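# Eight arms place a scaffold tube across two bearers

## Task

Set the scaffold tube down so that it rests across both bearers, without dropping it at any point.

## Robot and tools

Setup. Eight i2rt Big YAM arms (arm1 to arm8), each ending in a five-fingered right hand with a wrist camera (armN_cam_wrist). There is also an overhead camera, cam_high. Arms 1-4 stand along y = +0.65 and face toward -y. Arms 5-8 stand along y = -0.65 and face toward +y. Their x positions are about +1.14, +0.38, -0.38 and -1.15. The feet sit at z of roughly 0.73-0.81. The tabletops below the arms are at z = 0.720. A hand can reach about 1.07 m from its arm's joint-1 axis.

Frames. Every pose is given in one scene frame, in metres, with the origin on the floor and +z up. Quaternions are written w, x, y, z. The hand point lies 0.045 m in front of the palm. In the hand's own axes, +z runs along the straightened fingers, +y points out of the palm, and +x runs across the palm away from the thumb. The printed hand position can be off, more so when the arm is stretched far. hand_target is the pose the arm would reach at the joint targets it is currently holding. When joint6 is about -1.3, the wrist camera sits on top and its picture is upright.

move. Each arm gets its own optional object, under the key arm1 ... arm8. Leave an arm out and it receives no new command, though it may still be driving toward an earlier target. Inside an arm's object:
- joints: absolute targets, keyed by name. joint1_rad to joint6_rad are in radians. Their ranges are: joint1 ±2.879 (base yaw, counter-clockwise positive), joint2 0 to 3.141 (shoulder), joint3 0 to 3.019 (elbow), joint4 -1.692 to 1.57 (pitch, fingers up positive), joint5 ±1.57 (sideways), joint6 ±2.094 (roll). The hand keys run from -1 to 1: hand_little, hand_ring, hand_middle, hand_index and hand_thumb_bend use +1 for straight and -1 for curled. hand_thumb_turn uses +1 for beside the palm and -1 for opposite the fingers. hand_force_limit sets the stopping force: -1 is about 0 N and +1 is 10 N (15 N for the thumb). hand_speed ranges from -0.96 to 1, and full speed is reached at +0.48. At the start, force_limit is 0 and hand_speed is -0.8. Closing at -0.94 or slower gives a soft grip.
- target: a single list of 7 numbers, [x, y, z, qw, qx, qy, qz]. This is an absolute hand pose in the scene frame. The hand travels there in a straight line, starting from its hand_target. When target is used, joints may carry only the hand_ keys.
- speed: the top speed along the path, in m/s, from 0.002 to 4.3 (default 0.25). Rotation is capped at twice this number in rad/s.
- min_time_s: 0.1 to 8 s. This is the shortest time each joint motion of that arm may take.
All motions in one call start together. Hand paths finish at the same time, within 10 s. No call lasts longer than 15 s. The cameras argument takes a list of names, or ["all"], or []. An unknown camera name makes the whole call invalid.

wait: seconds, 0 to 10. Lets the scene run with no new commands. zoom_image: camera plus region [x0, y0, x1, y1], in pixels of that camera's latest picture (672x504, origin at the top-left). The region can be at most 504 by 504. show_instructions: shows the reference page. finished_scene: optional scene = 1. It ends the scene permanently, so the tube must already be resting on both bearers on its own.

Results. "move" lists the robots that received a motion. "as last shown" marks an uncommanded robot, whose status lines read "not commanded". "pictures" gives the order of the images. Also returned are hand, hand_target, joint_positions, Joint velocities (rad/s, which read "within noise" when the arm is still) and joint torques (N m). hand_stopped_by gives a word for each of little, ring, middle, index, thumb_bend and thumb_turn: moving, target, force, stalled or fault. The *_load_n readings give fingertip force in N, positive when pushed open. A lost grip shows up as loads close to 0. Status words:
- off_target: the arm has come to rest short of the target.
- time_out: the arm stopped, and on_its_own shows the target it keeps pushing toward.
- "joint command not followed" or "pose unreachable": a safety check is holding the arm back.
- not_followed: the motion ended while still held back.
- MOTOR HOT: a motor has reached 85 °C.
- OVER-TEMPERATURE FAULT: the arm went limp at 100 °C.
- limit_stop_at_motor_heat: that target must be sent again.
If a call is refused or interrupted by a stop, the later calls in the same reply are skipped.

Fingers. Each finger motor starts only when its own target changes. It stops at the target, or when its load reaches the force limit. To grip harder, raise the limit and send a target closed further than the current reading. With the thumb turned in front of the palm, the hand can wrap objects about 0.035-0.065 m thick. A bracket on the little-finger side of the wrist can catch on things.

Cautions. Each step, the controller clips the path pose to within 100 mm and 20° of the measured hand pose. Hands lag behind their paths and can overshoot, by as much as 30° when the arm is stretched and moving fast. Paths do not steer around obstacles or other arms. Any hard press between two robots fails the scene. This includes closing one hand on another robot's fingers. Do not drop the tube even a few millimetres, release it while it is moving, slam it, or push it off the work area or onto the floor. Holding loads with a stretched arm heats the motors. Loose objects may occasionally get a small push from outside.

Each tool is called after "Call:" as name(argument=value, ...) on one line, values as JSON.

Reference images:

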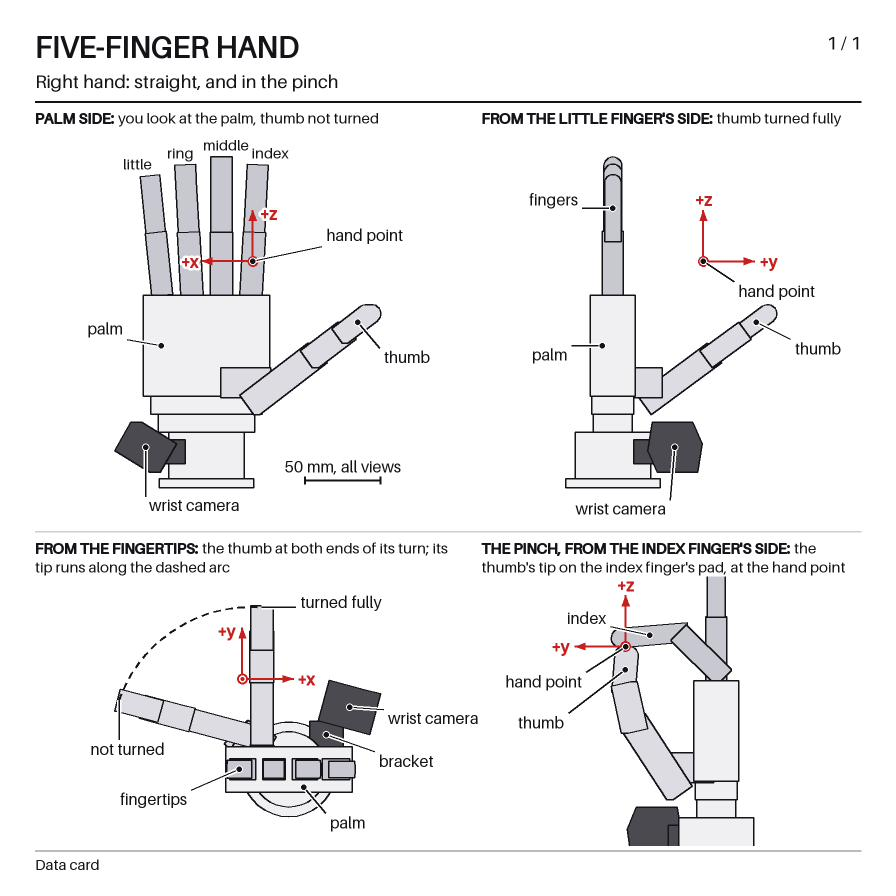

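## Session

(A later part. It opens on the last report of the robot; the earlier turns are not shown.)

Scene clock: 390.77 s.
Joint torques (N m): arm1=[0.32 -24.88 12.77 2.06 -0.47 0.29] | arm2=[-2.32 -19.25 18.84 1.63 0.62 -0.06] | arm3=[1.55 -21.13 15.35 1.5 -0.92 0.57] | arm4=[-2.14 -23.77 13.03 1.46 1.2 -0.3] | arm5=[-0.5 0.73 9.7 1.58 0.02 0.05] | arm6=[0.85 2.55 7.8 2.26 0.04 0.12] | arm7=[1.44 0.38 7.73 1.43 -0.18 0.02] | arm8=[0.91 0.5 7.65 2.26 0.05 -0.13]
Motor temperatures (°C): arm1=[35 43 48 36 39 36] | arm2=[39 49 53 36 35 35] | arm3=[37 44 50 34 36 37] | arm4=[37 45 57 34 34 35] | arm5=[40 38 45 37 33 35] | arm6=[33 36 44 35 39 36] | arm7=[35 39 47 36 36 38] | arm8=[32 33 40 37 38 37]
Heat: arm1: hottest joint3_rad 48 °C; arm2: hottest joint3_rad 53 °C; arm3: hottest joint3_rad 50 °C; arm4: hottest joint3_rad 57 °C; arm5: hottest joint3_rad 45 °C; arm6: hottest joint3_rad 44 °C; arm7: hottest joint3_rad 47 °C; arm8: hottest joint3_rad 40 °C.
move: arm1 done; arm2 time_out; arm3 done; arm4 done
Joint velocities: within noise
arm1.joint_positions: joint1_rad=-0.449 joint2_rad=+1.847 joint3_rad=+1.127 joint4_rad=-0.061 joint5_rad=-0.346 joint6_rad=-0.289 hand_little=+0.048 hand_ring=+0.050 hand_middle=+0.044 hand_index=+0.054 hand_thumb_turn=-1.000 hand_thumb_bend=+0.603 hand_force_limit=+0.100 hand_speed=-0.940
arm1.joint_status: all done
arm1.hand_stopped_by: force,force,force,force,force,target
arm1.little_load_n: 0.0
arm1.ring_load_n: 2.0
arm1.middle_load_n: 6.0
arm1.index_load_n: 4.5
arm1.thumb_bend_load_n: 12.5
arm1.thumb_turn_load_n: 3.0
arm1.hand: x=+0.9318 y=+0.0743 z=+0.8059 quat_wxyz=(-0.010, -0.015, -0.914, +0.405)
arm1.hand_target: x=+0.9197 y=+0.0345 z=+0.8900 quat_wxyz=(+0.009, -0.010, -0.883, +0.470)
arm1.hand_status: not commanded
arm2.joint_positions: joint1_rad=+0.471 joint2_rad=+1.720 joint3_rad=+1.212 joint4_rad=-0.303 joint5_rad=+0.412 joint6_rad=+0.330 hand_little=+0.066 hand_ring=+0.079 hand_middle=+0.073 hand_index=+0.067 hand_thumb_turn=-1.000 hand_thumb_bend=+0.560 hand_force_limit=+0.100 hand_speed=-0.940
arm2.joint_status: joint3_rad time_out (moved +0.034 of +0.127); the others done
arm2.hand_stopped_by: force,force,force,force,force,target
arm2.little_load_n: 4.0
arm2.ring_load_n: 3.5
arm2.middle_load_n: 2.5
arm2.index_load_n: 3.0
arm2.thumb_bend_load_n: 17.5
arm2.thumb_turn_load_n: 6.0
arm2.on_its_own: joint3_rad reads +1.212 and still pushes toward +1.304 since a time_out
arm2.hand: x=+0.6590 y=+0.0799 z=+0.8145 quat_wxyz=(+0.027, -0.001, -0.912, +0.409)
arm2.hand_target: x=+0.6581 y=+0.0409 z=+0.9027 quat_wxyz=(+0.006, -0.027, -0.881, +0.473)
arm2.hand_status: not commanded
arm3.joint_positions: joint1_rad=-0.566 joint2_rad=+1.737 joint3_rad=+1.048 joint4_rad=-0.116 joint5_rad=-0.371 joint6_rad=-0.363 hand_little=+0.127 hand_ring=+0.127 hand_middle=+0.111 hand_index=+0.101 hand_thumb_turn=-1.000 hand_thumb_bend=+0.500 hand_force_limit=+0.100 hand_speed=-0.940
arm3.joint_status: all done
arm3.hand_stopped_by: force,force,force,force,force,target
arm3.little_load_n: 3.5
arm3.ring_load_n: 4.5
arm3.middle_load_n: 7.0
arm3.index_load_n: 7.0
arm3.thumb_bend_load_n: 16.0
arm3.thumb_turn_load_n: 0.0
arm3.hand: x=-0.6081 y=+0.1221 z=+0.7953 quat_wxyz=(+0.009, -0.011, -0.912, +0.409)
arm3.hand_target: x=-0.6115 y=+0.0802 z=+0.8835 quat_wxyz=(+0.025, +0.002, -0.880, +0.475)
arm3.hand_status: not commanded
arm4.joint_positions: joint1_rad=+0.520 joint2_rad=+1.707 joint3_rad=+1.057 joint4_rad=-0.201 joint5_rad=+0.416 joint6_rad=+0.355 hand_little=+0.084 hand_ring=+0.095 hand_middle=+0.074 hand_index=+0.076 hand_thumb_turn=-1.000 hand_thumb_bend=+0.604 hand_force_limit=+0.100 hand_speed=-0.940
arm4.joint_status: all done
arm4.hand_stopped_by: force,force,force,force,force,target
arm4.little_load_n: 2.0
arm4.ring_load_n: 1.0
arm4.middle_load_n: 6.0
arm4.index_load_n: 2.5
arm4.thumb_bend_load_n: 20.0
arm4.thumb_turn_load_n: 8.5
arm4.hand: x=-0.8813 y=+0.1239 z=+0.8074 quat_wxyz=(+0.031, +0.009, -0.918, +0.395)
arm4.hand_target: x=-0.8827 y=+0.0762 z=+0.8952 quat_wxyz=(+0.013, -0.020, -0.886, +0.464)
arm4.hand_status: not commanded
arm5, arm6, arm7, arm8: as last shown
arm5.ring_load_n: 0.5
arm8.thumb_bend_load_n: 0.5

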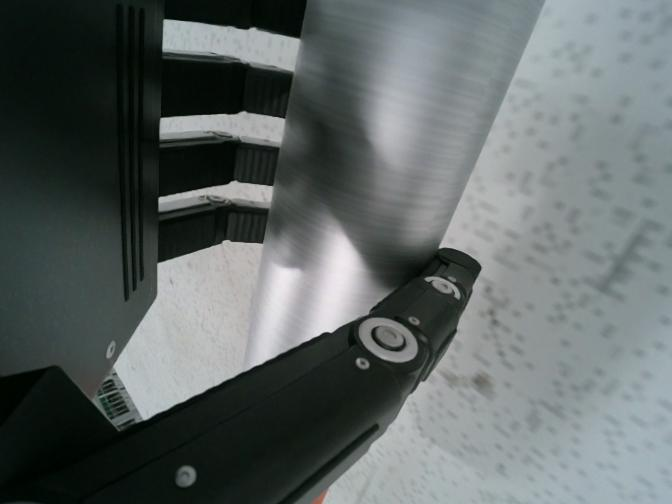

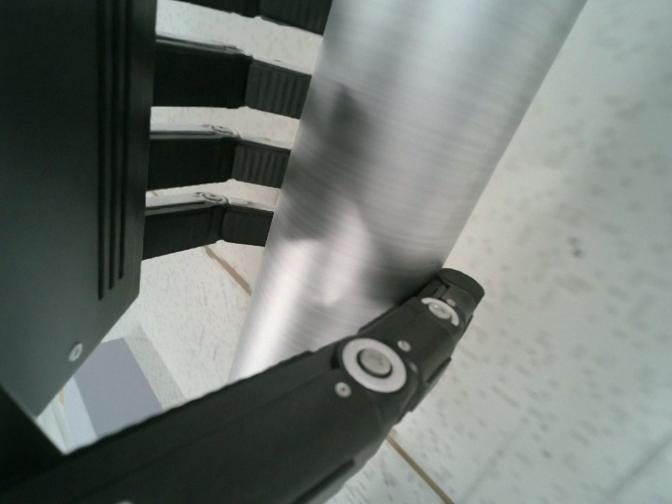

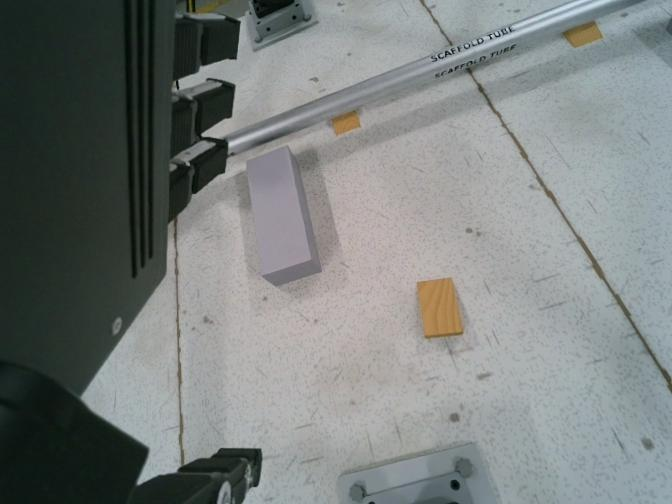

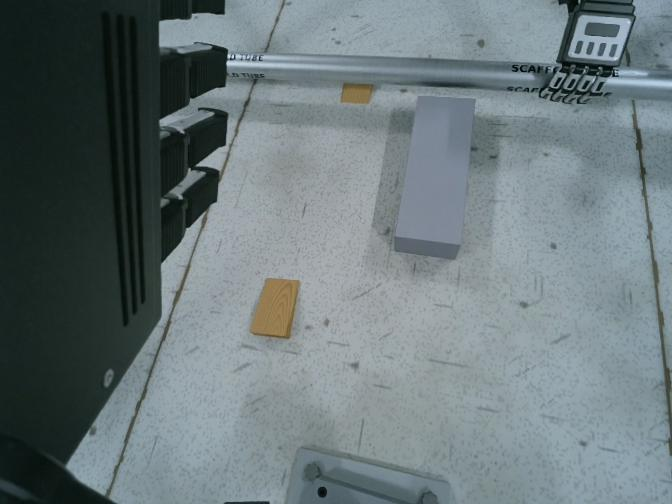

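Call:
move(arm1={"joints": {"joint1_rad": -0.443, "joint2_rad": 1.696, "joint3_rad": 1.223, "joint4_rad": -0.151}, "min_time_s": 2.5}, arm2={"joints": {"joint1_rad": 0.447, "joint2_rad": 1.6025, "joint3_rad": 1.346, "joint4_rad": -0.394}, "min_time_s": 2.5}, arm3={"joints": {"joint1_rad": -0.544, "joint2_rad": 1.582, "joint3_rad": 1.163, "joint4_rad": -0.225}, "min_time_s": 2.5}, arm4={"joints": {"joint1_rad": 0.4865, "joint2_rad": 1.557, "joint3_rad": 1.177, "joint4_rad": -0.299}, "min_time_s": 2.5}, cameras=["arm3_cam_wrist", "arm6_cam_wrist", "arm7_cam_wrist", "cam_high"])

Scene clock: 415.27 s.
Joint torques (N m): arm1=[0.38 -23.94 13.3 1.98 -0.46 0.31] | arm2=[-2.37 -18.78 19.49 1.61 0.62 -0.05] | arm3=[1.79 -20.54 15.69 1.43 -1.2 0.61] | arm4=[-2.32 -24.12 13.55 1.55 1.22 -0.28] | arm5=[-0.32 0.79 9.68 1.54 0.04 0.02] | arm6=[1.49 2.49 7.91 2.19 0.03 0.08] | arm7=[0.85 -0.32 7.68 1.48 -0.17 0.04] | arm8=[0.73 0.91 7.45 2.4 0.05 -0.15]
Motor temperatures (°C): arm1=[35 44 51 36 38 36] | arm2=[39 48 54 36 35 35] | arm3=[37 46 52 34 36 37] | arm4=[37 47 59 34 34 35] | arm5=[40 38 45 37 33 35] | arm6=[33 36 44 35 39 36] | arm7=[35 39 47 36 36 38] | arm8=[32 33 40 37 38 37]
Heat: arm1: hottest joint3_rad 51 °C; arm2: hottest joint3_rad 54 °C; arm3: hottest joint3_rad 52 °C; arm4: hottest joint3_rad 59 °C; arm5: hottest joint3_rad 45 °C; arm6: hottest joint3_rad 44 °C; arm7: hottest joint3_rad 47 °C; arm8: hottest joint3_rad 40 °C.
move: arm1 done; arm2 time_out; arm3 done; arm4 done
Joint velocities: within noise
arm1.joint_positions: joint1_rad=-0.449 joint2_rad=+1.775 joint3_rad=+1.145 joint4_rad=-0.149 joint5_rad=-0.346 joint6_rad=-0.289 hand_little=+0.048 hand_ring=+0.050 hand_middle=+0.045 hand_index=+0.054 hand_thumb_turn=-1.000 hand_thumb_bend=+0.603 hand_force_limit=+0.100 hand_speed=-0.940
arm1.joint_status: all done
arm1.hand_stopped_by: force,force,force,force,force,target
arm1.little_load_n: 0.0
arm1.ring_load_n: 3.0
arm1.middle_load_n: 6.0
arm1.index_load_n: 4.5
arm1.thumb_bend_load_n: 12.5
arm1.thumb_turn_load_n: 1.5
arm1.hand: x=+0.9331 y=+0.0768 z=+0.8443 quat_wxyz=(-0.009, -0.014, -0.914, +0.406)
arm1.hand_target: x=+0.9234 y=+0.0418 z=+0.9293 quat_wxyz=(+0.009, -0.010, -0.883, +0.470)
arm1.hand_status: not commanded
arm2.joint_positions: joint1_rad=+0.471 joint2_rad=+1.665 joint3_rad=+1.251 joint4_rad=-0.396 joint5_rad=+0.412 joint6_rad=+0.330 hand_little=+0.066 hand_ring=+0.079 hand_middle=+0.073 hand_index=+0.067 hand_thumb_turn=-1.000 hand_thumb_bend=+0.560 hand_force_limit=+0.100 hand_speed=-0.940
arm2.joint_status: joint3_rad time_out (moved +0.040 of +0.134); the others done
arm2.hand_stopped_by: force,force,force,force,force,target
arm2.little_load_n: 3.0
arm2.ring_load_n: 3.0
arm2.middle_load_n: 2.5
arm2.index_load_n: 3.5
arm2.thumb_bend_load_n: 18.0
arm2.thumb_turn_load_n: 6.0
arm2.on_its_own: joint3_rad reads +1.251 and still pushes toward +1.346 since a time_out
arm2.hand: x=+0.6569 y=+0.0835 z=+0.8530 quat_wxyz=(+0.027, -0.001, -0.912, +0.409)
arm2.hand_target: x=+0.6538 y=+0.0489 z=+0.9428 quat_wxyz=(+0.006, -0.027, -0.880, +0.474)
arm2.hand_status: not commanded
arm3.joint_positions: joint1_rad=-0.567 joint2_rad=+1.662 joint3_rad=+1.075 joint4_rad=-0.211 joint5_rad=-0.365 joint6_rad=-0.363 hand_little=+0.127 hand_ring=+0.127 hand_middle=+0.111 hand_index=+0.101 hand_thumb_turn=-1.000 hand_thumb_bend=+0.500 hand_force_limit=+0.100 hand_speed=-0.940
arm3.joint_status: all done
arm3.hand_stopped_by: force,force,force,force,force,target
arm3.little_load_n: 5.0
arm3.ring_load_n: 5.5
arm3.middle_load_n: 7.5
arm3.index_load_n: 6.0
arm3.thumb_bend_load_n: 16.5
arm3.thumb_turn_load_n: -0.5
arm3.hand: x=-0.6081 y=+0.1251 z=+0.8359 quat_wxyz=(+0.013, -0.012, -0.911, +0.411)
arm3.hand_target: x=-0.6061 y=+0.0897 z=+0.9234 quat_wxyz=(+0.025, +0.002, -0.880, +0.474)
arm3.hand_status: not commanded
arm4.joint_positions: joint1_rad=+0.520 joint2_rad=+1.632 joint3_rad=+1.087 joint4_rad=-0.303 joint5_rad=+0.414 joint6_rad=+0.356 hand_little=+0.084 hand_ring=+0.095 hand_middle=+0.074 hand_index=+0.076 hand_thumb_turn=-1.000 hand_thumb_bend=+0.604 hand_force_limit=+0.100 hand_speed=-0.940
arm4.joint_status: all done
arm4.hand_stopped_by: force,force,force,force,force,target
arm4.little_load_n: 1.0
arm4.ring_load_n: 0.5
arm4.middle_load_n: 6.0
arm4.index_load_n: 3.0
arm4.thumb_bend_load_n: 20.0
arm4.thumb_turn_load_n: 9.0
arm4.hand: x=-0.8828 y=+0.1278 z=+0.8487 quat_wxyz=(+0.029, +0.008, -0.918, +0.396)
arm4.hand_target: x=-0.8872 y=+0.0854 z=+0.9388 quat_wxyz=(+0.011, -0.021, -0.885, +0.465)
arm4.hand_status: not commanded
arm5, arm6, arm7, arm8: as last shown
arm5.ring_load_n: 0.0
arm8.ring_load_n: 0.5
arm8.thumb_bend_load_n: 0.0

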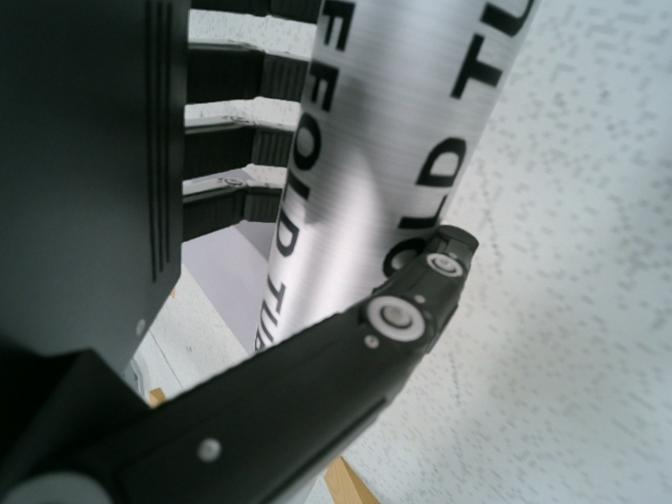

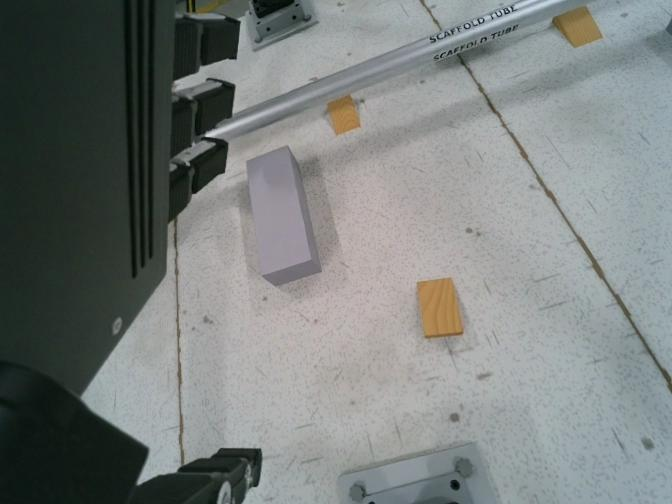

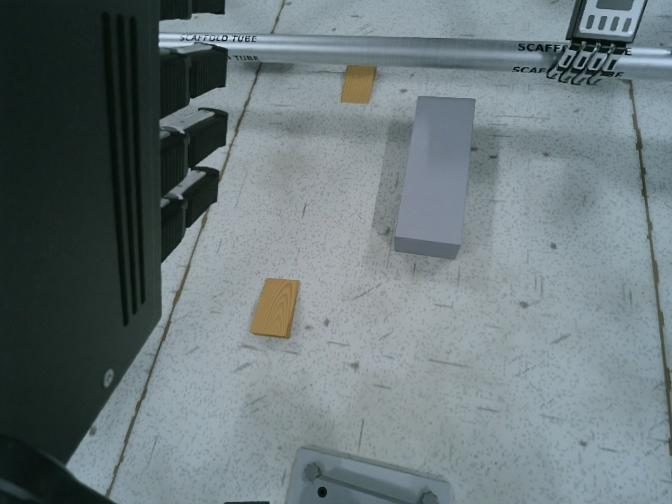

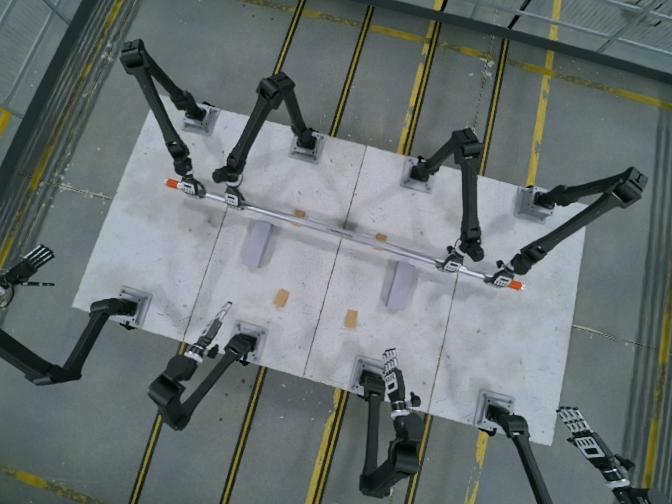

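Call:
move(arm1={"joints": {"joint1_rad": -0.4065, "joint2_rad": 1.783, "joint3_rad": 1.347, "joint4_rad": -0.180, "joint5_rad": -0.337, "joint6_rad": -0.251}, "min_time_s": 2.5}, arm2={"joints": {"joint1_rad": 0.410, "joint2_rad": 1.700, "joint3_rad": 1.471, "joint4_rad": -0.413, "joint5_rad": 0.408, "joint6_rad": 0.304}, "min_time_s": 2.5}, arm3={"joints": {"joint1_rad": -0.4985, "joint2_rad": 1.670, "joint3_rad": 1.277, "joint4_rad": -0.238, "joint5_rad": -0.371, "joint6_rad": -0.306}, "min_time_s": 2.5}, arm4={"joints": {"joint1_rad": 0.443, "joint2_rad": 1.650, "joint3_rad": 1.294, "joint4_rad": -0.312, "joint5_rad": 0.429, "joint6_rad": 0.312}, "min_time_s": 2.5}, cameras=["cam_high", "arm6_cam_wrist", "arm7_cam_wrist"])

Scene clock: 460.13 s.
Joint torques (N m): arm1=[0.85 -22.3 14.34 2.19 -0.39 0.15] | arm2=[-2.84 -17.38 20.3 1.8 0.49 0.01] | arm3=[2.78 -19.31 16.87 1.5 -0.94 0.69] | arm4=[-2.84 -22.07 14.34 1.78 1.23 -0.28] | arm5=[-0.5 0.62 9.74 1.61 0.06 -0.01] | arm6=[0.38 2.37 7.83 1.99 0.04 0.08] | arm7=[1.49 -0.26 7.66 1.4 -0.16 0] | arm8=[0.91 1.08 7.5 2.18 0.05 -0.1]
Motor temperatures (°C): arm1=[35 44 56 35 38 36] | arm2=[38 49 56 36 35 35] | arm3=[37 47 55 34 37 37] | arm4=[36 48 61 34 35 35] | arm5=[40 38 45 37 33 34] | arm6=[33 35 44 35 39 36] | arm7=[35 39 47 36 35 38] | arm8=[32 33 40 37 38 37]
Heat: arm1: hottest joint3_rad 56 °C; arm2: hottest joint3_rad 56 °C; arm3: hottest joint3_rad 55 °C; arm4: hottest joint3_rad 61 °C; arm5: hottest joint3_rad 45 °C; arm6: hottest joint3_rad 44 °C; arm7: hottest joint3_rad 47 °C; arm8: hottest joint3_rad 40 °C.
move: arm1 done; arm2 time_out; arm3 time_out; arm4 time_out
Joint velocities: within noise
arm1.joint_positions: joint1_rad=-0.419 joint2_rad=+1.825 joint3_rad=+1.259 joint4_rad=-0.184 joint5_rad=-0.333 joint6_rad=-0.265 hand_little=+0.048 hand_ring=+0.050 hand_middle=+0.045 hand_index=+0.054 hand_thumb_turn=-1.000 hand_thumb_bend=+0.603 hand_force_limit=+0.100 hand_speed=-0.940
arm1.joint_status: all done
arm1.hand_stopped_by: force,force,force,force,force,target
arm1.little_load_n: 0.0
arm1.ring_load_n: 2.0
arm1.middle_load_n: 6.0
arm1.index_load_n: 5.5
arm1.thumb_bend_load_n: 12.0
arm1.thumb_turn_load_n: 3.5
arm1.hand: x=+0.9330 y=+0.0364 z=+0.8601 quat_wxyz=(-0.009, -0.012, -0.909, +0.416)
arm1.hand_target: x=+0.9274 y=-0.0010 z=+0.9304 quat_wxyz=(+0.007, +0.000, -0.882, +0.471)
arm1.hand_status: not commanded
arm2.joint_positions: joint1_rad=+0.441 joint2_rad=+1.731 joint3_rad=+1.370 joint4_rad=-0.419 joint5_rad=+0.400 joint6_rad=+0.301 hand_little=+0.066 hand_ring=+0.079 hand_middle=+0.073 hand_index=+0.067 hand_thumb_turn=-1.000 hand_thumb_bend=+0.560 hand_force_limit=+0.100 hand_speed=-0.940
arm2.joint_status: joint3_rad time_out (moved +0.119 of +0.220); the others done
arm2.hand_stopped_by: force,force,force,force,force,target
arm2.little_load_n: 3.5
arm2.ring_load_n: 3.5
arm2.middle_load_n: 2.5
arm2.index_load_n: 3.0
arm2.thumb_bend_load_n: 18.5
arm2.thumb_turn_load_n: 5.5
arm2.on_its_own: joint3_rad reads +1.370 and still pushes toward +1.471 since a time_out
arm2.hand: x=+0.6576 y=+0.0424 z=+0.8684 quat_wxyz=(+0.027, -0.003, -0.908, +0.419)
arm2.hand_target: x=+0.6499 y=+0.0041 z=+0.9442 quat_wxyz=(+0.012, -0.031, -0.880, +0.475)
arm2.hand_status: not commanded
arm3.joint_positions: joint1_rad=-0.530 joint2_rad=+1.722 joint3_rad=+1.179 joint4_rad=-0.228 joint5_rad=-0.354 joint6_rad=-0.351 hand_little=+0.127 hand_ring=+0.127 hand_middle=+0.111 hand_index=+0.101 hand_thumb_turn=-1.000 hand_thumb_bend=+0.500 hand_force_limit=+0.100 hand_speed=-0.940
arm3.joint_status: joint3_rad time_out (moved +0.103 of +0.202); joint6_rad time_out (moved +0.012 of +0.057); the others done
arm3.hand_stopped_by: force,force,force,force,force,target
arm3.little_load_n: 1.5
arm3.ring_load_n: 3.0
arm3.middle_load_n: 7.0
arm3.index_load_n: 8.5
arm3.thumb_bend_load_n: 16.0
arm3.thumb_turn_load_n: 0.0
arm3.on_its_own: joint3_rad reads +1.179 and still pushes toward +1.277 since a time_out; joint6_rad reads -0.351 and still pushes toward -0.306 since a time_out
arm3.hand: x=-0.6076 y=+0.0850 z=+0.8465 quat_wxyz=(+0.014, +0.000, -0.907, +0.420)
arm3.hand_target: x=-0.6000 y=+0.0448 z=+0.9265 quat_wxyz=(+0.020, +0.011, -0.878, +0.478)
arm3.hand_status: not commanded
arm4.joint_positions: joint1_rad=+0.489 joint2_rad=+1.696 joint3_rad=+1.195 joint4_rad=-0.321 joint5_rad=+0.408 joint6_rad=+0.329 hand_little=+0.084 hand_ring=+0.095 hand_middle=+0.074 hand_index=+0.076 hand_thumb_turn=-1.000 hand_thumb_bend=+0.604 hand_force_limit=+0.100 hand_speed=-0.940
arm4.joint_status: joint1_rad time_out (moved -0.031 of -0.077); joint3_rad time_out (moved +0.108 of +0.207); the others done
arm4.hand_stopped_by: force,force,force,force,force,target
arm4.little_load_n: 3.5
arm4.ring_load_n: 2.0
arm4.middle_load_n: 6.0
arm4.index_load_n: 0.5
arm4.thumb_bend_load_n: 21.0
arm4.thumb_turn_load_n: 5.5
arm4.on_its_own: joint1_rad reads +0.489 and still pushes toward +0.443 since a time_out; joint3_rad reads +1.195 and still pushes toward +1.294 since a time_out
arm4.hand: x=-0.8814 y=+0.0875 z=+0.8599 quat_wxyz=(+0.032, +0.005, -0.914, +0.404)
arm4.hand_target: x=-0.8945 y=+0.0394 z=+0.9407 quat_wxyz=(+0.022, -0.029, -0.883, +0.467)
arm4.hand_status: not commanded
arm5.joint_positions: joint1_rad=+0.416 joint2_rad=+0.614 joint3_rad=+1.325 joint4_rad=-1.393 joint5_rad=+0.268 joint6_rad=-1.221 hand_little=+1.000 hand_ring=+1.000 hand_middle=+1.000 hand_index=+1.000 hand_thumb_turn=+1.000 hand_thumb_bend=+1.000 hand_force_limit=+0.000 hand_speed=-0.800
arm5.joint_status: not commanded
arm5.hand_stopped_by: target,target,target,target,target,target
arm5.little_load_n: 0.0
arm5.ring_load_n: 0.5
arm5.middle_load_n: 0.0
arm5.index_load_n: 0.0
arm5.thumb_bend_load_n: 0.0
arm5.thumb_turn_load_n: 0.0
arm5.hand: x=-1.1474 y=-0.4366 z=+1.2142 quat_wxyz=(-0.356, +0.639, +0.627, +0.269)
arm5.hand_target: x=-1.1472 y=-0.4369 z=+1.2241 quat_wxyz=(-0.366, +0.637, +0.622, +0.273)
arm5.hand_status: not commanded
arm6.joint_positions: joint1_rad=-0.320 joint2_rad=+0.642 joint3_rad=+1.438 joint4_rad=-1.379 joint5_rad=-0.202 joint6_rad=-1.074 hand_little=+1.000 hand_ring=+1.000 hand_middle=+1.000 hand_index=+1.000 hand_thumb_turn=+1.000 hand_thumb_bend=+1.000 hand_force_limit=+0.000 hand_speed=-0.800
arm6.joint_status: not commanded
arm6.hand_stopped_by: target,target,target,target,target,target
arm6.little_load_n: 0.0
arm6.ring_load_n: 0.0
arm6.middle_load_n: 0.0
arm6.index_load_n: 0.0
arm6.thumb_bend_load_n: 0.0
arm6.thumb_turn_load_n: 0.0
arm6.hand: x=-0.3198 y=-0.4433 z=+1.2250 quat_wxyz=(-0.422, +0.789, +0.379, +0.236)
arm6.hand_target: x=-0.3202 y=-0.4444 z=+1.2328 quat_wxyz=(-0.428, +0.785, +0.378, +0.241)
arm6.hand_status: not commanded
arm7.joint_positions: joint1_rad=+0.107 joint2_rad=+0.617 joint3_rad=+1.327 joint4_rad=-1.407 joint5_rad=-0.191 joint6_rad=-1.323 hand_little=+1.000 hand_ring=+1.000 hand_middle=+1.000 hand_index=+1.000 hand_thumb_turn=+1.000 hand_thumb_bend=+1.000 hand_force_limit=+0.000 hand_speed=-0.800
arm7.joint_status: not commanded
arm7.hand_stopped_by: target,target,target,target,target,target
arm7.little_load_n: 0.0
arm7.ring_load_n: 0.0
arm7.middle_load_n: 0.0
arm7.index_load_n: 0.0
arm7.thumb_bend_load_n: 0.0
arm7.thumb_turn_load_n: 0.0
arm7.hand: x=+0.3786 y=-0.4257 z=+1.2011 quat_wxyz=(-0.391, +0.670, +0.605, +0.182)
arm7.hand_target: x=+0.3786 y=-0.4251 z=+1.2113 quat_wxyz=(-0.399, +0.665, +0.602, +0.189)
arm7.hand_status: not commanded
arm8.joint_positions: joint1_rad=+0.250 joint2_rad=+0.614 joint3_rad=+1.437 joint4_rad=-1.429 joint5_rad=-0.161 joint6_rad=-1.429 hand_little=+1.000 hand_ring=+1.000 hand_middle=+1.000 hand_index=+1.000 hand_thumb_turn=+1.000 hand_thumb_bend=+1.000 hand_force_limit=+0.000 hand_speed=-0.800
arm8.joint_status: not commanded
arm8.hand_stopped_by: target,target,target,target,target,target
arm8.little_load_n: 0.0
arm8.ring_load_n: 0.0
arm8.middle_load_n: 0.0
arm8.index_load_n: 0.0
arm8.thumb_bend_load_n: 0.0
arm8.thumb_turn_load_n: 0.0
arm8.hand: x=+1.1066 y=-0.4290 z=+1.2434 quat_wxyz=(-0.419, +0.562, +0.685, +0.199)
arm8.hand_target: x=+1.1068 y=-0.4298 z=+1.2514 quat_wxyz=(-0.426, +0.558, +0.682, +0.205)
arm8.hand_status: not commanded
pictures: arm6_cam_wrist, arm7_cam_wrist, cam_high

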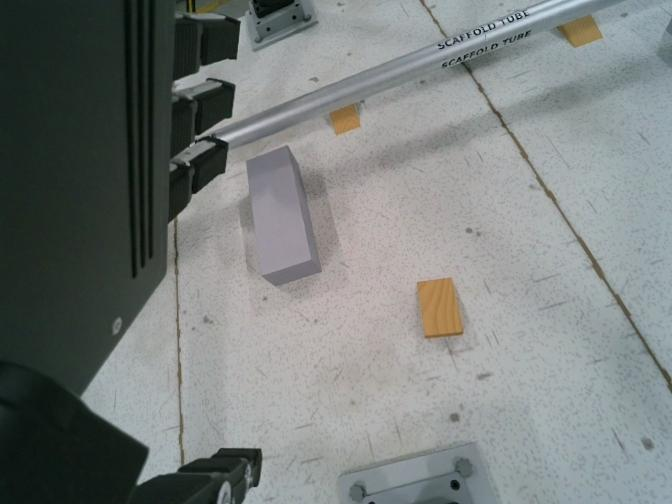

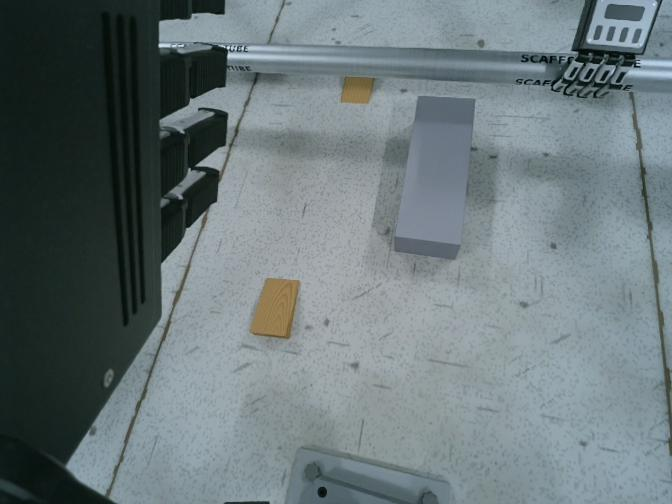

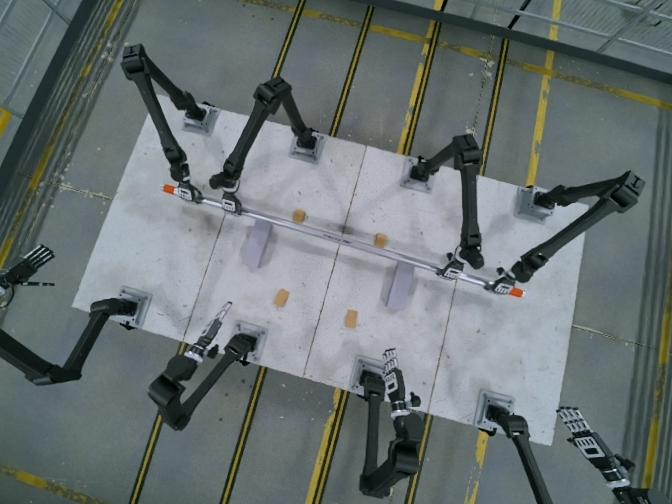

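Call:
move(arm1={"joints": {"joint1_rad": -0.363, "joint2_rad": 1.946, "joint3_rad": 1.539, "joint4_rad": -0.215, "joint5_rad": -0.307, "joint6_rad": -0.223}, "min_time_s": 3}, arm2={"joints": {"joint1_rad": 0.367, "joint2_rad": 1.868, "joint3_rad": 1.660, "joint4_rad": -0.440, "joint5_rad": 0.378, "joint6_rad": 0.276}, "min_time_s": 3}, arm3={"joints": {"joint1_rad": -0.4445, "joint2_rad": 1.830, "joint3_rad": 1.456, "joint4_rad": -0.264, "joint5_rad": -0.334, "joint6_rad": -0.290}, "min_time_s": 3}, arm4={"joints": {"joint1_rad": 0.398, "joint2_rad": 1.809, "joint3_rad": 1.473, "joint4_rad": -0.327, "joint5_rad": 0.399, "joint6_rad": 0.283}, "min_time_s": 3}, cameras=["cam_high", "arm6_cam_wrist", "arm7_cam_wrist"])

Scene clock: 493.03 s.
Joint torques (N m): arm1=[1.03 -25.29 14.46 2.15 -0.43 0.12] | arm2=[-2.67 -20.25 20.46 1.76 0.45 0.09] | arm3=[3.14 -22.18 17.18 1.58 -0.91 0.58] | arm4=[-3.08 -25.7 14.52 1.8 1.16 -0.3] | arm5=[-0.09 0.56 9.76 1.57 0.05 0.06] | arm6=[1.2 1.55 7.71 2.1 0.12 0.07] | arm7=[0.97 -0.21 7.61 1.46 -0.14 0.01] | arm8=[0.44 0.73 7.41 2.3 0.06 -0.11]
Motor temperatures (°C): arm1=[35 43 56 35 38 36] | arm2=[38 49 61 36 35 35] | arm3=[37 47 63 34 37 37] | arm4=[36 46 68 34 35 35] | arm5=[40 38 45 37 33 34] | arm6=[33 35 44 35 39 35] | arm7=[35 39 47 35 35 38] | arm8=[32 33 40 37 37 37]
Heat: arm1: hottest joint3_rad 56 °C; arm2: hottest joint3_rad 61 °C; arm3: hottest joint3_rad 63 °C; arm4: hottest joint3_rad 68 °C; arm5: hottest joint3_rad 45 °C; arm6: hottest joint3_rad 44 °C; arm7: hottest joint3_rad 47 °C; arm8: hottest joint3_rad 40 °C.
move: arm1 done; arm2 time_out; arm3 time_out; arm4 time_out
Joint velocities: within noise
arm1.joint_positions: joint1_rad=-0.376 joint2_rad=+1.991 joint3_rad=+1.451 joint4_rad=-0.218 joint5_rad=-0.300 joint6_rad=-0.237 hand_little=+0.048 hand_ring=+0.050 hand_middle=+0.045 hand_index=+0.054 hand_thumb_turn=-1.000 hand_thumb_bend=+0.603 hand_force_limit=+0.100 hand_speed=-0.940
arm1.joint_status: all done
arm1.hand_stopped_by: force,force,force,force,force,target
arm1.little_load_n: 0.0
arm1.ring_load_n: 0.5
arm1.middle_load_n: 6.0
arm1.index_load_n: 7.0
arm1.thumb_bend_load_n: 11.5
arm1.thumb_turn_load_n: 5.0
arm1.hand: x=+0.9333 y=-0.0259 z=+0.8344 quat_wxyz=(-0.011, -0.012, -0.912, +0.409)
arm1.hand_target: x=+0.9298 y=-0.0644 z=+0.9098 quat_wxyz=(+0.002, +0.000, -0.885, +0.466)
arm1.hand_status: not commanded
arm2.joint_positions: joint1_rad=+0.397 joint2_rad=+1.903 joint3_rad=+1.558 joint4_rad=-0.447 joint5_rad=+0.369 joint6_rad=+0.275 hand_little=+0.066 hand_ring=+0.079 hand_middle=+0.073 hand_index=+0.066 hand_thumb_turn=-1.000 hand_thumb_bend=+0.560 hand_force_limit=+0.100 hand_speed=-0.940
arm2.joint_status: joint3_rad time_out (moved +0.187 of +0.290); the others done
arm2.hand_stopped_by: force,force,force,force,force,target
arm2.little_load_n: 4.5
arm2.ring_load_n: 3.5
arm2.middle_load_n: 2.0
arm2.index_load_n: 2.0
arm2.thumb_bend_load_n: 19.0
arm2.thumb_turn_load_n: 4.5
arm2.on_its_own: joint3_rad reads +1.558 and still pushes toward +1.660 since a time_out
arm2.hand: x=+0.6589 y=-0.0207 z=+0.8433 quat_wxyz=(+0.031, -0.004, -0.912, +0.409)
arm2.hand_target: x=+0.6498 y=-0.0597 z=+0.9246 quat_wxyz=(+0.015, -0.034, -0.883, +0.468)
arm2.hand_status: not commanded
arm3.joint_positions: joint1_rad=-0.475 joint2_rad=+1.886 joint3_rad=+1.354 joint4_rad=-0.254 joint5_rad=-0.319 joint6_rad=-0.328 hand_little=+0.126 hand_ring=+0.126 hand_middle=+0.111 hand_index=+0.101 hand_thumb_turn=-1.000 hand_thumb_bend=+0.500 hand_force_limit=+0.100 hand_speed=-0.940
arm3.joint_status: joint3_rad time_out (moved +0.175 of +0.277); joint6_rad time_out (moved +0.023 of +0.061); the others done
arm3.hand_stopped_by: force,force,force,force,force,target
arm3.little_load_n: 0.0
arm3.ring_load_n: 1.5
arm3.middle_load_n: 7.5
arm3.index_load_n: 10.5
arm3.thumb_bend_load_n: 15.5
arm3.thumb_turn_load_n: 0.0
arm3.on_its_own: joint3_rad reads +1.354 and still pushes toward +1.456 since a time_out; joint6_rad reads -0.328 and still pushes toward -0.290 since a time_out
arm3.hand: x=-0.6059 y=+0.0229 z=+0.8224 quat_wxyz=(+0.010, +0.006, -0.912, +0.409)
arm3.hand_target: x=-0.5967 y=-0.0200 z=+0.9102 quat_wxyz=(+0.017, +0.020, -0.881, +0.472)
arm3.hand_status: not commanded
arm4.joint_positions: joint1_rad=+0.442 joint2_rad=+1.861 joint3_rad=+1.372 joint4_rad=-0.338 joint5_rad=+0.379 joint6_rad=+0.290 hand_little=+0.084 hand_ring=+0.095 hand_middle=+0.074 hand_index=+0.075 hand_thumb_turn=-1.000 hand_thumb_bend=+0.604 hand_force_limit=+0.100 hand_speed=-0.940
arm4.joint_status: joint3_rad time_out (moved +0.176 of +0.278); the others done
arm4.hand_stopped_by: force,force,force,force,force,target
arm4.little_load_n: 4.5
arm4.ring_load_n: 2.5
arm4.middle_load_n: 6.5
arm4.index_load_n: 0.0
arm4.thumb_bend_load_n: 20.5
arm4.thumb_turn_load_n: 4.5
arm4.on_its_own: joint3_rad reads +1.372 and still pushes toward +1.473 since a time_out
arm4.hand: x=-0.8793 y=+0.0246 z=+0.8375 quat_wxyz=(+0.038, +0.006, -0.917, +0.396)
arm4.hand_target: x=-0.8947 y=-0.0255 z=+0.9273 quat_wxyz=(+0.028, -0.027, -0.884, +0.465)
arm4.hand_status: not commanded
arm5, arm6, arm7, arm8: as last shown
arm5.ring_load_n: 0.0
pictures: arm6_cam_wrist, arm7_cam_wrist, cam_high

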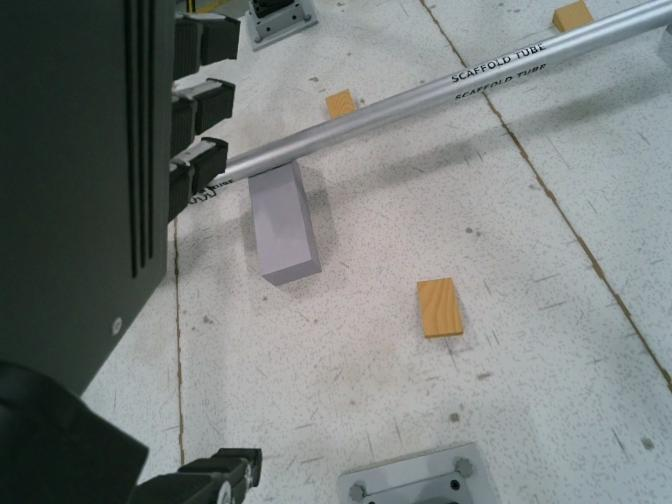

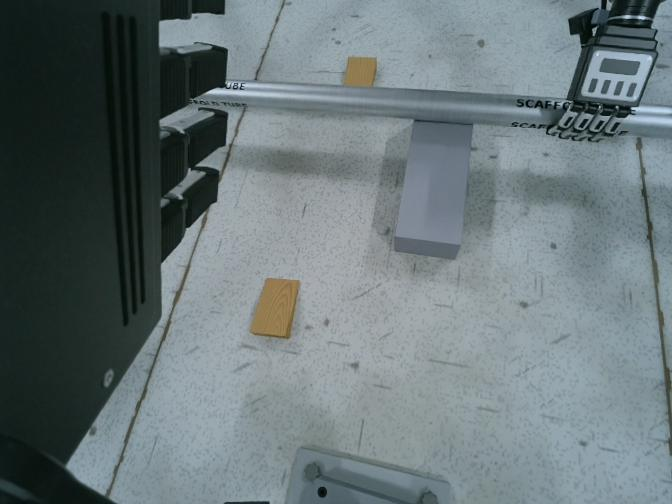

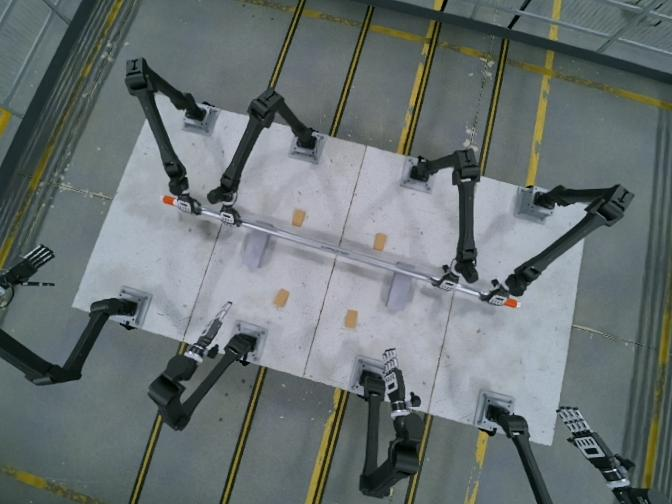

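Call:
move(arm1={"joints": {"joint1_rad": -0.319, "joint2_rad": 2.132, "joint3_rad": 1.863, "joint4_rad": -0.341, "joint5_rad": -0.276, "joint6_rad": -0.195}, "min_time_s": 3.5}, arm2={"joints": {"joint1_rad": 0.323, "joint2_rad": 2.082, "joint3_rad": 2.001, "joint4_rad": -0.555, "joint5_rad": 0.347, "joint6_rad": 0.248}, "min_time_s": 3.5}, arm3={"joints": {"joint1_rad": -0.3925, "joint2_rad": 2.010, "joint3_rad": 1.755, "joint4_rad": -0.364, "joint5_rad": -0.298, "joint6_rad": -0.260}, "min_time_s": 3.5}, arm4={"joints": {"joint1_rad": 0.350, "joint2_rad": 1.995, "joint3_rad": 1.774, "joint4_rad": -0.427, "joint5_rad": 0.365, "joint6_rad": 0.252}, "min_time_s": 3.5}, cameras=["cam_high", "arm6_cam_wrist", "arm7_cam_wrist"])

Scene clock: 513.57 s.
Joint torques (N m): arm1=[0.67 -29.04 15.23 2.11 -0.41 0.11] | arm2=[-2.49 -23.47 21.31 1.92 0.4 0.15] | arm3=[2.08 -25.29 18.47 1.57 -0.82 0.51] | arm4=[-2.49 -30.21 15.32 1.92 1.06 -0.11] | arm5=[0.15 0.85 9.59 1.59 0.06 0.01] | arm6=[1.2 1.38 8.06 2.24 0.06 0.08] | arm7=[1.67 0.26 7.71 1.37 -0.15 0.01] | arm8=[0.56 1.44 7.47 2.35 0.02 -0.08]
Motor temperatures (°C): arm1=[35 45 56 35 38 36] | arm2=[38 49 65 36 35 35] | arm3=[37 47 64 34 36 37] | arm4=[36 49 68 34 35 35] | arm5=[40 38 45 37 33 34] | arm6=[33 35 44 35 38 35] | arm7=[35 39 47 35 35 37] | arm8=[32 33 40 37 37 36]
Heat: arm1: hottest joint3_rad 56 °C; arm2: hottest joint3_rad 65 °C; arm3: hottest joint3_rad 64 °C; arm4: hottest joint3_rad 68 °C; arm5: hottest joint3_rad 45 °C; arm6: hottest joint3_rad 44 °C; arm7: hottest joint3_rad 47 °C; arm8: hottest joint3_rad 40 °C.
move: arm1 time_out; arm2 time_out; arm3 time_out; arm4 time_out
Joint velocities: within noise
arm1.joint_positions: joint1_rad=-0.328 joint2_rad=+2.183 joint3_rad=+1.771 joint4_rad=-0.341 joint5_rad=-0.270 joint6_rad=-0.199 hand_little=+0.048 hand_ring=+0.049 hand_middle=+0.045 hand_index=+0.054 hand_thumb_turn=-1.000 hand_thumb_bend=+0.603 hand_force_limit=+0.100 hand_speed=-0.940
arm1.joint_status: joint3_rad time_out (moved +0.320 of +0.412); the others done
arm1.hand_stopped_by: force,force,force,force,force,target
arm1.little_load_n: 0.0
arm1.ring_load_n: 0.0
arm1.middle_load_n: 6.0
arm1.index_load_n: 8.0
arm1.thumb_bend_load_n: 11.0
arm1.thumb_turn_load_n: 6.0
arm1.on_its_own: joint3_rad reads +1.771 and still pushes toward +1.863 since a time_out
arm1.hand: x=+0.9353 y=-0.1106 z=+0.8297 quat_wxyz=(-0.015, -0.014, -0.913, +0.407)
arm1.hand_target: x=+0.9327 y=-0.1465 z=+0.9174 quat_wxyz=(-0.002, -0.003, -0.883, +0.469)
arm1.hand_status: not commanded
arm2.joint_positions: joint1_rad=+0.350 joint2_rad=+2.118 joint3_rad=+1.894 joint4_rad=-0.563 joint5_rad=+0.340 joint6_rad=+0.241 hand_little=+0.066 hand_ring=+0.079 hand_middle=+0.073 hand_index=+0.066 hand_thumb_turn=-1.000 hand_thumb_bend=+0.560 hand_force_limit=+0.100 hand_speed=-0.940
arm2.joint_status: joint3_rad time_out (moved +0.336 of +0.443); the others done
arm2.hand_stopped_by: force,force,force,force,force,target
arm2.little_load_n: 5.0
arm2.ring_load_n: 4.0
arm2.middle_load_n: 1.5
arm2.index_load_n: 1.0
arm2.thumb_bend_load_n: 19.0
arm2.thumb_turn_load_n: 3.5
arm2.on_its_own: joint3_rad reads +1.894 and still pushes toward +2.001 since a time_out
arm2.hand: x=+0.6606 y=-0.1059 z=+0.8395 quat_wxyz=(+0.034, -0.004, -0.913, +0.406)
arm2.hand_target: x=+0.6488 y=-0.1426 z=+0.9295 quat_wxyz=(+0.016, -0.035, -0.882, +0.470)
arm2.hand_status: not commanded
arm3.joint_positions: joint1_rad=-0.418 joint2_rad=+2.074 joint3_rad=+1.642 joint4_rad=-0.357 joint5_rad=-0.284 joint6_rad=-0.291 hand_little=+0.126 hand_ring=+0.126 hand_middle=+0.111 hand_index=+0.101 hand_thumb_turn=-1.000 hand_thumb_bend=+0.500 hand_force_limit=+0.100 hand_speed=-0.940
arm3.joint_status: joint3_rad time_out (moved +0.289 of +0.401); the others done
arm3.hand_stopped_by: force,force,force,force,force,target
arm3.little_load_n: 0.0
arm3.ring_load_n: 0.0
arm3.middle_load_n: 7.5
arm3.index_load_n: 11.5
arm3.thumb_bend_load_n: 15.0
arm3.thumb_turn_load_n: 2.0
arm3.on_its_own: joint3_rad reads +1.642 and still pushes toward +1.755 since a time_out
arm3.hand: x=-0.6031 y=-0.0605 z=+0.8158 quat_wxyz=(+0.006, +0.009, -0.915, +0.403)
arm3.hand_target: x=-0.5942 y=-0.1027 z=+0.9212 quat_wxyz=(+0.017, +0.023, -0.879, +0.475)
arm3.hand_status: not commanded
arm4.joint_positions: joint1_rad=+0.391 joint2_rad=+2.053 joint3_rad=+1.668 joint4_rad=-0.439 joint5_rad=+0.347 joint6_rad=+0.255 hand_little=+0.084 hand_ring=+0.095 hand_middle=+0.074 hand_index=+0.075 hand_thumb_turn=-1.000 hand_thumb_bend=+0.605 hand_force_limit=+0.100 hand_speed=-0.940
arm4.joint_status: joint3_rad time_out (moved +0.296 of +0.402); the others done
arm4.hand_stopped_by: force,force,force,force,force,target
arm4.little_load_n: 5.5
arm4.ring_load_n: 3.5
arm4.middle_load_n: 6.0
arm4.index_load_n: 0.0
arm4.thumb_bend_load_n: 22.0
arm4.thumb_turn_load_n: 3.0
arm4.on_its_own: joint3_rad reads +1.668 and still pushes toward +1.774 since a time_out
arm4.hand: x=-0.8764 y=-0.0591 z=+0.8336 quat_wxyz=(+0.040, +0.005, -0.919, +0.392)
arm4.hand_target: x=-0.8948 y=-0.1074 z=+0.9366 quat_wxyz=(+0.027, -0.032, -0.883, +0.467)
arm4.hand_status: not commanded
arm5, arm6, arm7, arm8: as last shown
arm8.thumb_bend_load_n: -0.5
pictures: arm6_cam_wrist, arm7_cam_wrist, cam_high

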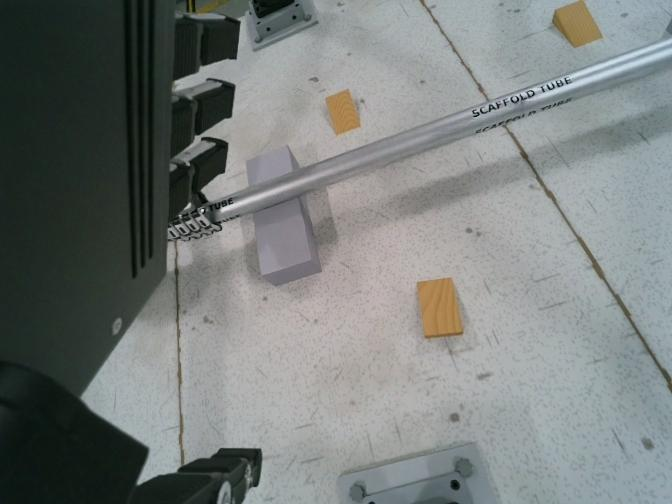

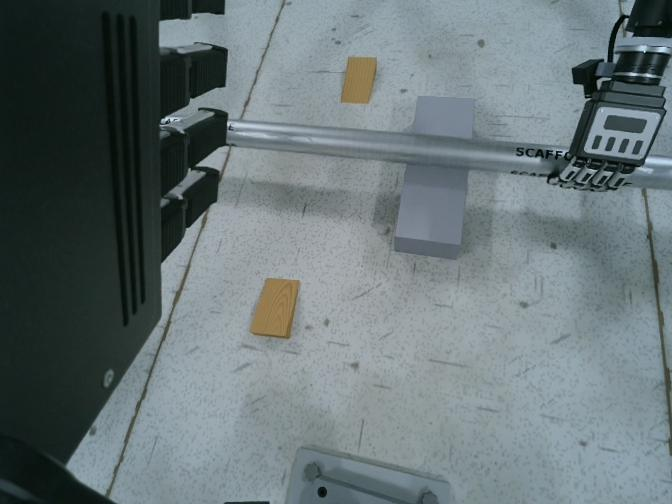

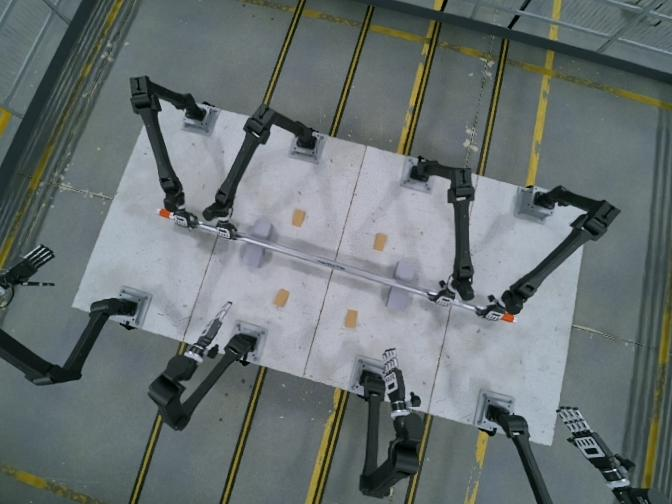

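Call:
move(arm1={"joints": {"joint2_rad": 2.144, "joint3_rad": 1.8535, "joint4_rad": -0.319}, "min_time_s": 2}, arm2={"joints": {"joint2_rad": 2.089, "joint3_rad": 1.9845, "joint4_rad": -0.5315}, "min_time_s": 2}, arm3={"joints": {"joint2_rad": 2.0226, "joint3_rad": 1.7447, "joint4_rad": -0.341}, "min_time_s": 2}, arm4={"joints": {"joint2_rad": 2.0063, "joint3_rad": 1.762, "joint4_rad": -0.404}, "min_time_s": 2}, cameras=["arm6_cam_wrist", "arm7_cam_wrist"])

Call:
zoom_image(camera="arm7_cam_wrist", region=[360, 80, 520, 260])

Call:
zoom_image(camera="arm6_cam_wrist", region=[200, 120, 360, 290])

Scene clock: 524.63 s.
Joint torques (N m): arm1=[0.67 -28.75 14.56 2.93 -0.43 0.13] | arm2=[-2.49 -23.12 19.75 2.86 0.41 0.15] | arm3=[2.2 -24.88 17.48 2.47 -0.78 0.47] | arm4=[-2.61 -28.57 14.24 3.08 1.07 -0.16] | arm5=[-0.03 0.85 9.61 1.66 0.06 0.02] | arm6=[1.32 1.49 7.77 1.96 0.03 0.11] | arm7=[1.2 -0.21 7.69 1.46 -0.16 0.03] | arm8=[0.38 1.14 7.49 2.3 0.09 -0.14]
Motor temperatures (°C): arm1=[35 46 56 35 38 36] | arm2=[38 49 67 36 35 35] | arm3=[37 47 62 34 36 37] | arm4=[36 50 71 34 35 35] | arm5=[40 38 45 37 33 34] | arm6=[33 35 44 35 38 35] | arm7=[35 39 47 35 35 37] | arm8=[32 33 40 37 37 36]
Heat: arm1: hottest joint3_rad 56 °C; arm2: hottest joint3_rad 67 °C; arm3: hottest joint3_rad 62 °C; arm4: hottest joint3_rad 71 °C; arm5: hottest joint3_rad 45 °C; arm6: hottest joint3_rad 44 °C; arm7: hottest joint3_rad 47 °C; arm8: hottest joint3_rad 40 °C.
move: arm1 done; arm2 time_out; arm3 time_out; arm4 time_out
Joint velocities: within noise
arm1.joint_positions: joint1_rad=-0.328 joint2_rad=+2.187 joint3_rad=+1.771 joint4_rad=-0.341 joint5_rad=-0.268 joint6_rad=-0.199 hand_little=+0.048 hand_ring=+0.049 hand_middle=+0.045 hand_index=+0.054 hand_thumb_turn=-1.000 hand_thumb_bend=+0.603 hand_force_limit=+0.100 hand_speed=-0.940
arm1.joint_status: all done
arm1.hand_stopped_by: force,force,force,force,force,target
arm1.little_load_n: 0.0
arm1.ring_load_n: 0.0
arm1.middle_load_n: 6.0
arm1.index_load_n: 7.5
arm1.thumb_bend_load_n: 11.5
arm1.thumb_turn_load_n: 6.0
arm1.hand: x=+0.9352 y=-0.1102 z=+0.8264 quat_wxyz=(-0.015, -0.014, -0.914, +0.405)
arm1.hand_target: x=+0.9322 y=-0.1472 z=+0.9061 quat_wxyz=(-0.001, -0.003, -0.884, +0.468)
arm1.hand_status: not commanded
arm2.joint_positions: joint1_rad=+0.350 joint2_rad=+2.121 joint3_rad=+1.894 joint4_rad=-0.563 joint5_rad=+0.340 joint6_rad=+0.241 hand_little=+0.066 hand_ring=+0.079 hand_middle=+0.073 hand_index=+0.066 hand_thumb_turn=-1.000 hand_thumb_bend=+0.560 hand_force_limit=+0.100 hand_speed=-0.940
arm2.joint_status: joint3_rad time_out (moved +0.000 of +0.091); the others done
arm2.hand_stopped_by: force,force,force,force,force,target
arm2.little_load_n: 4.5
arm2.ring_load_n: 4.0
arm2.middle_load_n: 2.0
arm2.index_load_n: 1.0
arm2.thumb_bend_load_n: 19.5
arm2.thumb_turn_load_n: 3.5
arm2.on_its_own: joint3_rad reads +1.894 and still pushes toward +1.984 since a time_out
arm2.hand: x=+0.6606 y=-0.1058 z=+0.8371 quat_wxyz=(+0.034, -0.004, -0.914, +0.405)
arm2.hand_target: x=+0.6491 y=-0.1435 z=+0.9185 quat_wxyz=(+0.016, -0.035, -0.882, +0.470)
arm2.hand_status: not commanded
arm3.joint_positions: joint1_rad=-0.418 joint2_rad=+2.076 joint3_rad=+1.642 joint4_rad=-0.357 joint5_rad=-0.284 joint6_rad=-0.291 hand_little=+0.126 hand_ring=+0.126 hand_middle=+0.111 hand_index=+0.101 hand_thumb_turn=-1.000 hand_thumb_bend=+0.500 hand_force_limit=+0.100 hand_speed=-0.940
arm3.joint_status: joint3_rad time_out (moved +0.000 of +0.102); the others done
arm3.hand_stopped_by: force,force,force,force,force,target
arm3.little_load_n: 0.0
arm3.ring_load_n: 0.0
arm3.middle_load_n: 7.0
arm3.index_load_n: 11.5
arm3.thumb_bend_load_n: 15.0
arm3.thumb_turn_load_n: 2.0
arm3.on_its_own: joint3_rad reads +1.642 and still pushes toward +1.745 since a time_out
arm3.hand: x=-0.6030 y=-0.0603 z=+0.8145 quat_wxyz=(+0.005, +0.009, -0.915, +0.403)
arm3.hand_target: x=-0.5949 y=-0.1045 z=+0.9102 quat_wxyz=(+0.017, +0.023, -0.879, +0.475)
arm3.hand_status: not commanded
arm4.joint_positions: joint1_rad=+0.391 joint2_rad=+2.055 joint3_rad=+1.668 joint4_rad=-0.439 joint5_rad=+0.347 joint6_rad=+0.255 hand_little=+0.084 hand_ring=+0.095 hand_middle=+0.074 hand_index=+0.075 hand_thumb_turn=-1.000 hand_thumb_bend=+0.605 hand_force_limit=+0.100 hand_speed=-0.940
arm4.joint_status: joint3_rad time_out (moved +0.000 of +0.094); the others done
arm4.hand_stopped_by: force,force,force,force,force,target
arm4.little_load_n: 5.5
arm4.ring_load_n: 3.0
arm4.middle_load_n: 6.0
arm4.index_load_n: 0.0
arm4.thumb_bend_load_n: 21.5
arm4.thumb_turn_load_n: 3.0
arm4.on_its_own: joint3_rad reads +1.668 and still pushes toward +1.762 since a time_out
arm4.hand: x=-0.8764 y=-0.0589 z=+0.8322 quat_wxyz=(+0.040, +0.005, -0.919, +0.391)
arm4.hand_target: x=-0.8944 y=-0.1088 z=+0.9251 quat_wxyz=(+0.027, -0.032, -0.883, +0.467)
arm4.hand_status: not commanded
arm5, arm6, arm7, arm8: as last shown
arm5.thumb_bend_load_n: -0.5
arm8.thumb_bend_load_n: 0.0

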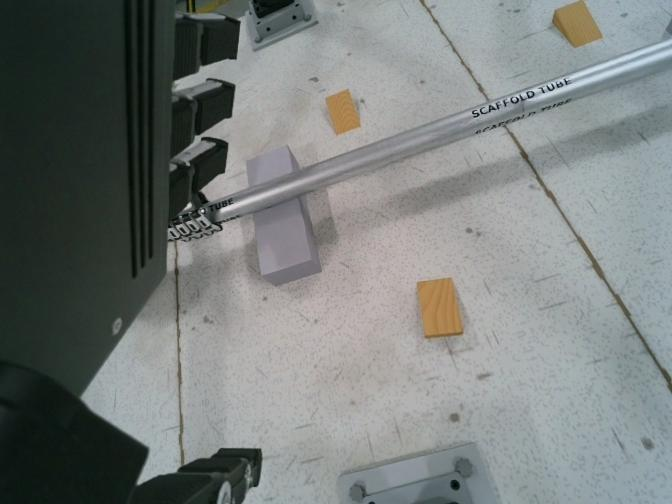

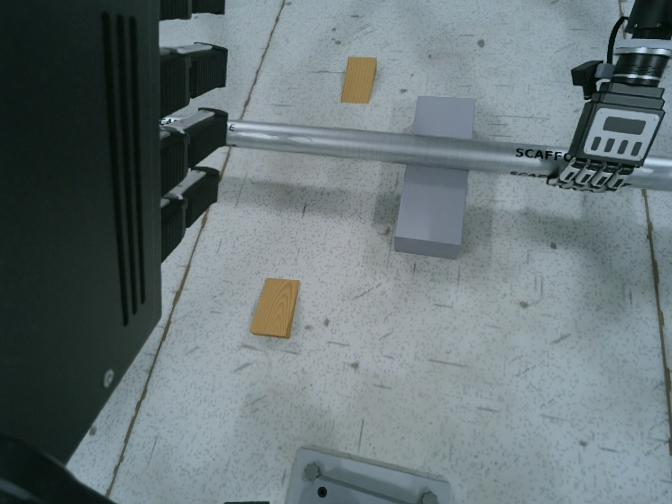

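Scaled by 2.800.

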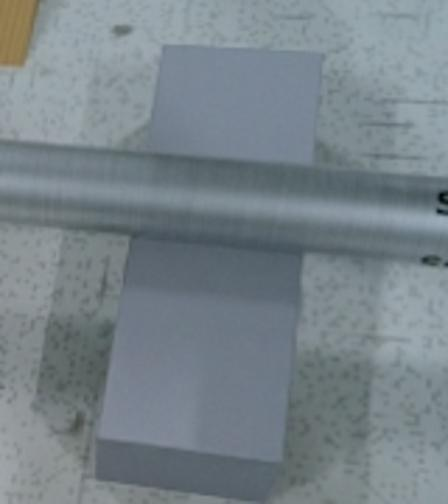

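Scaled by 2.965.

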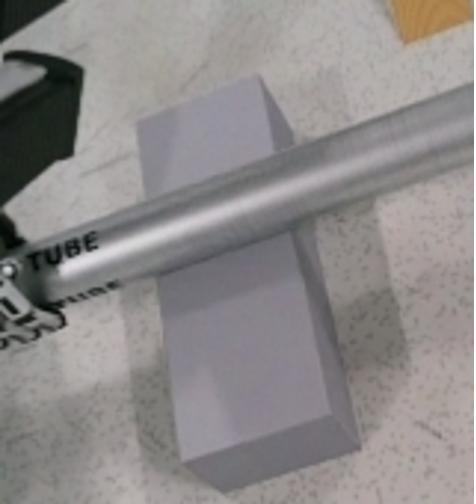

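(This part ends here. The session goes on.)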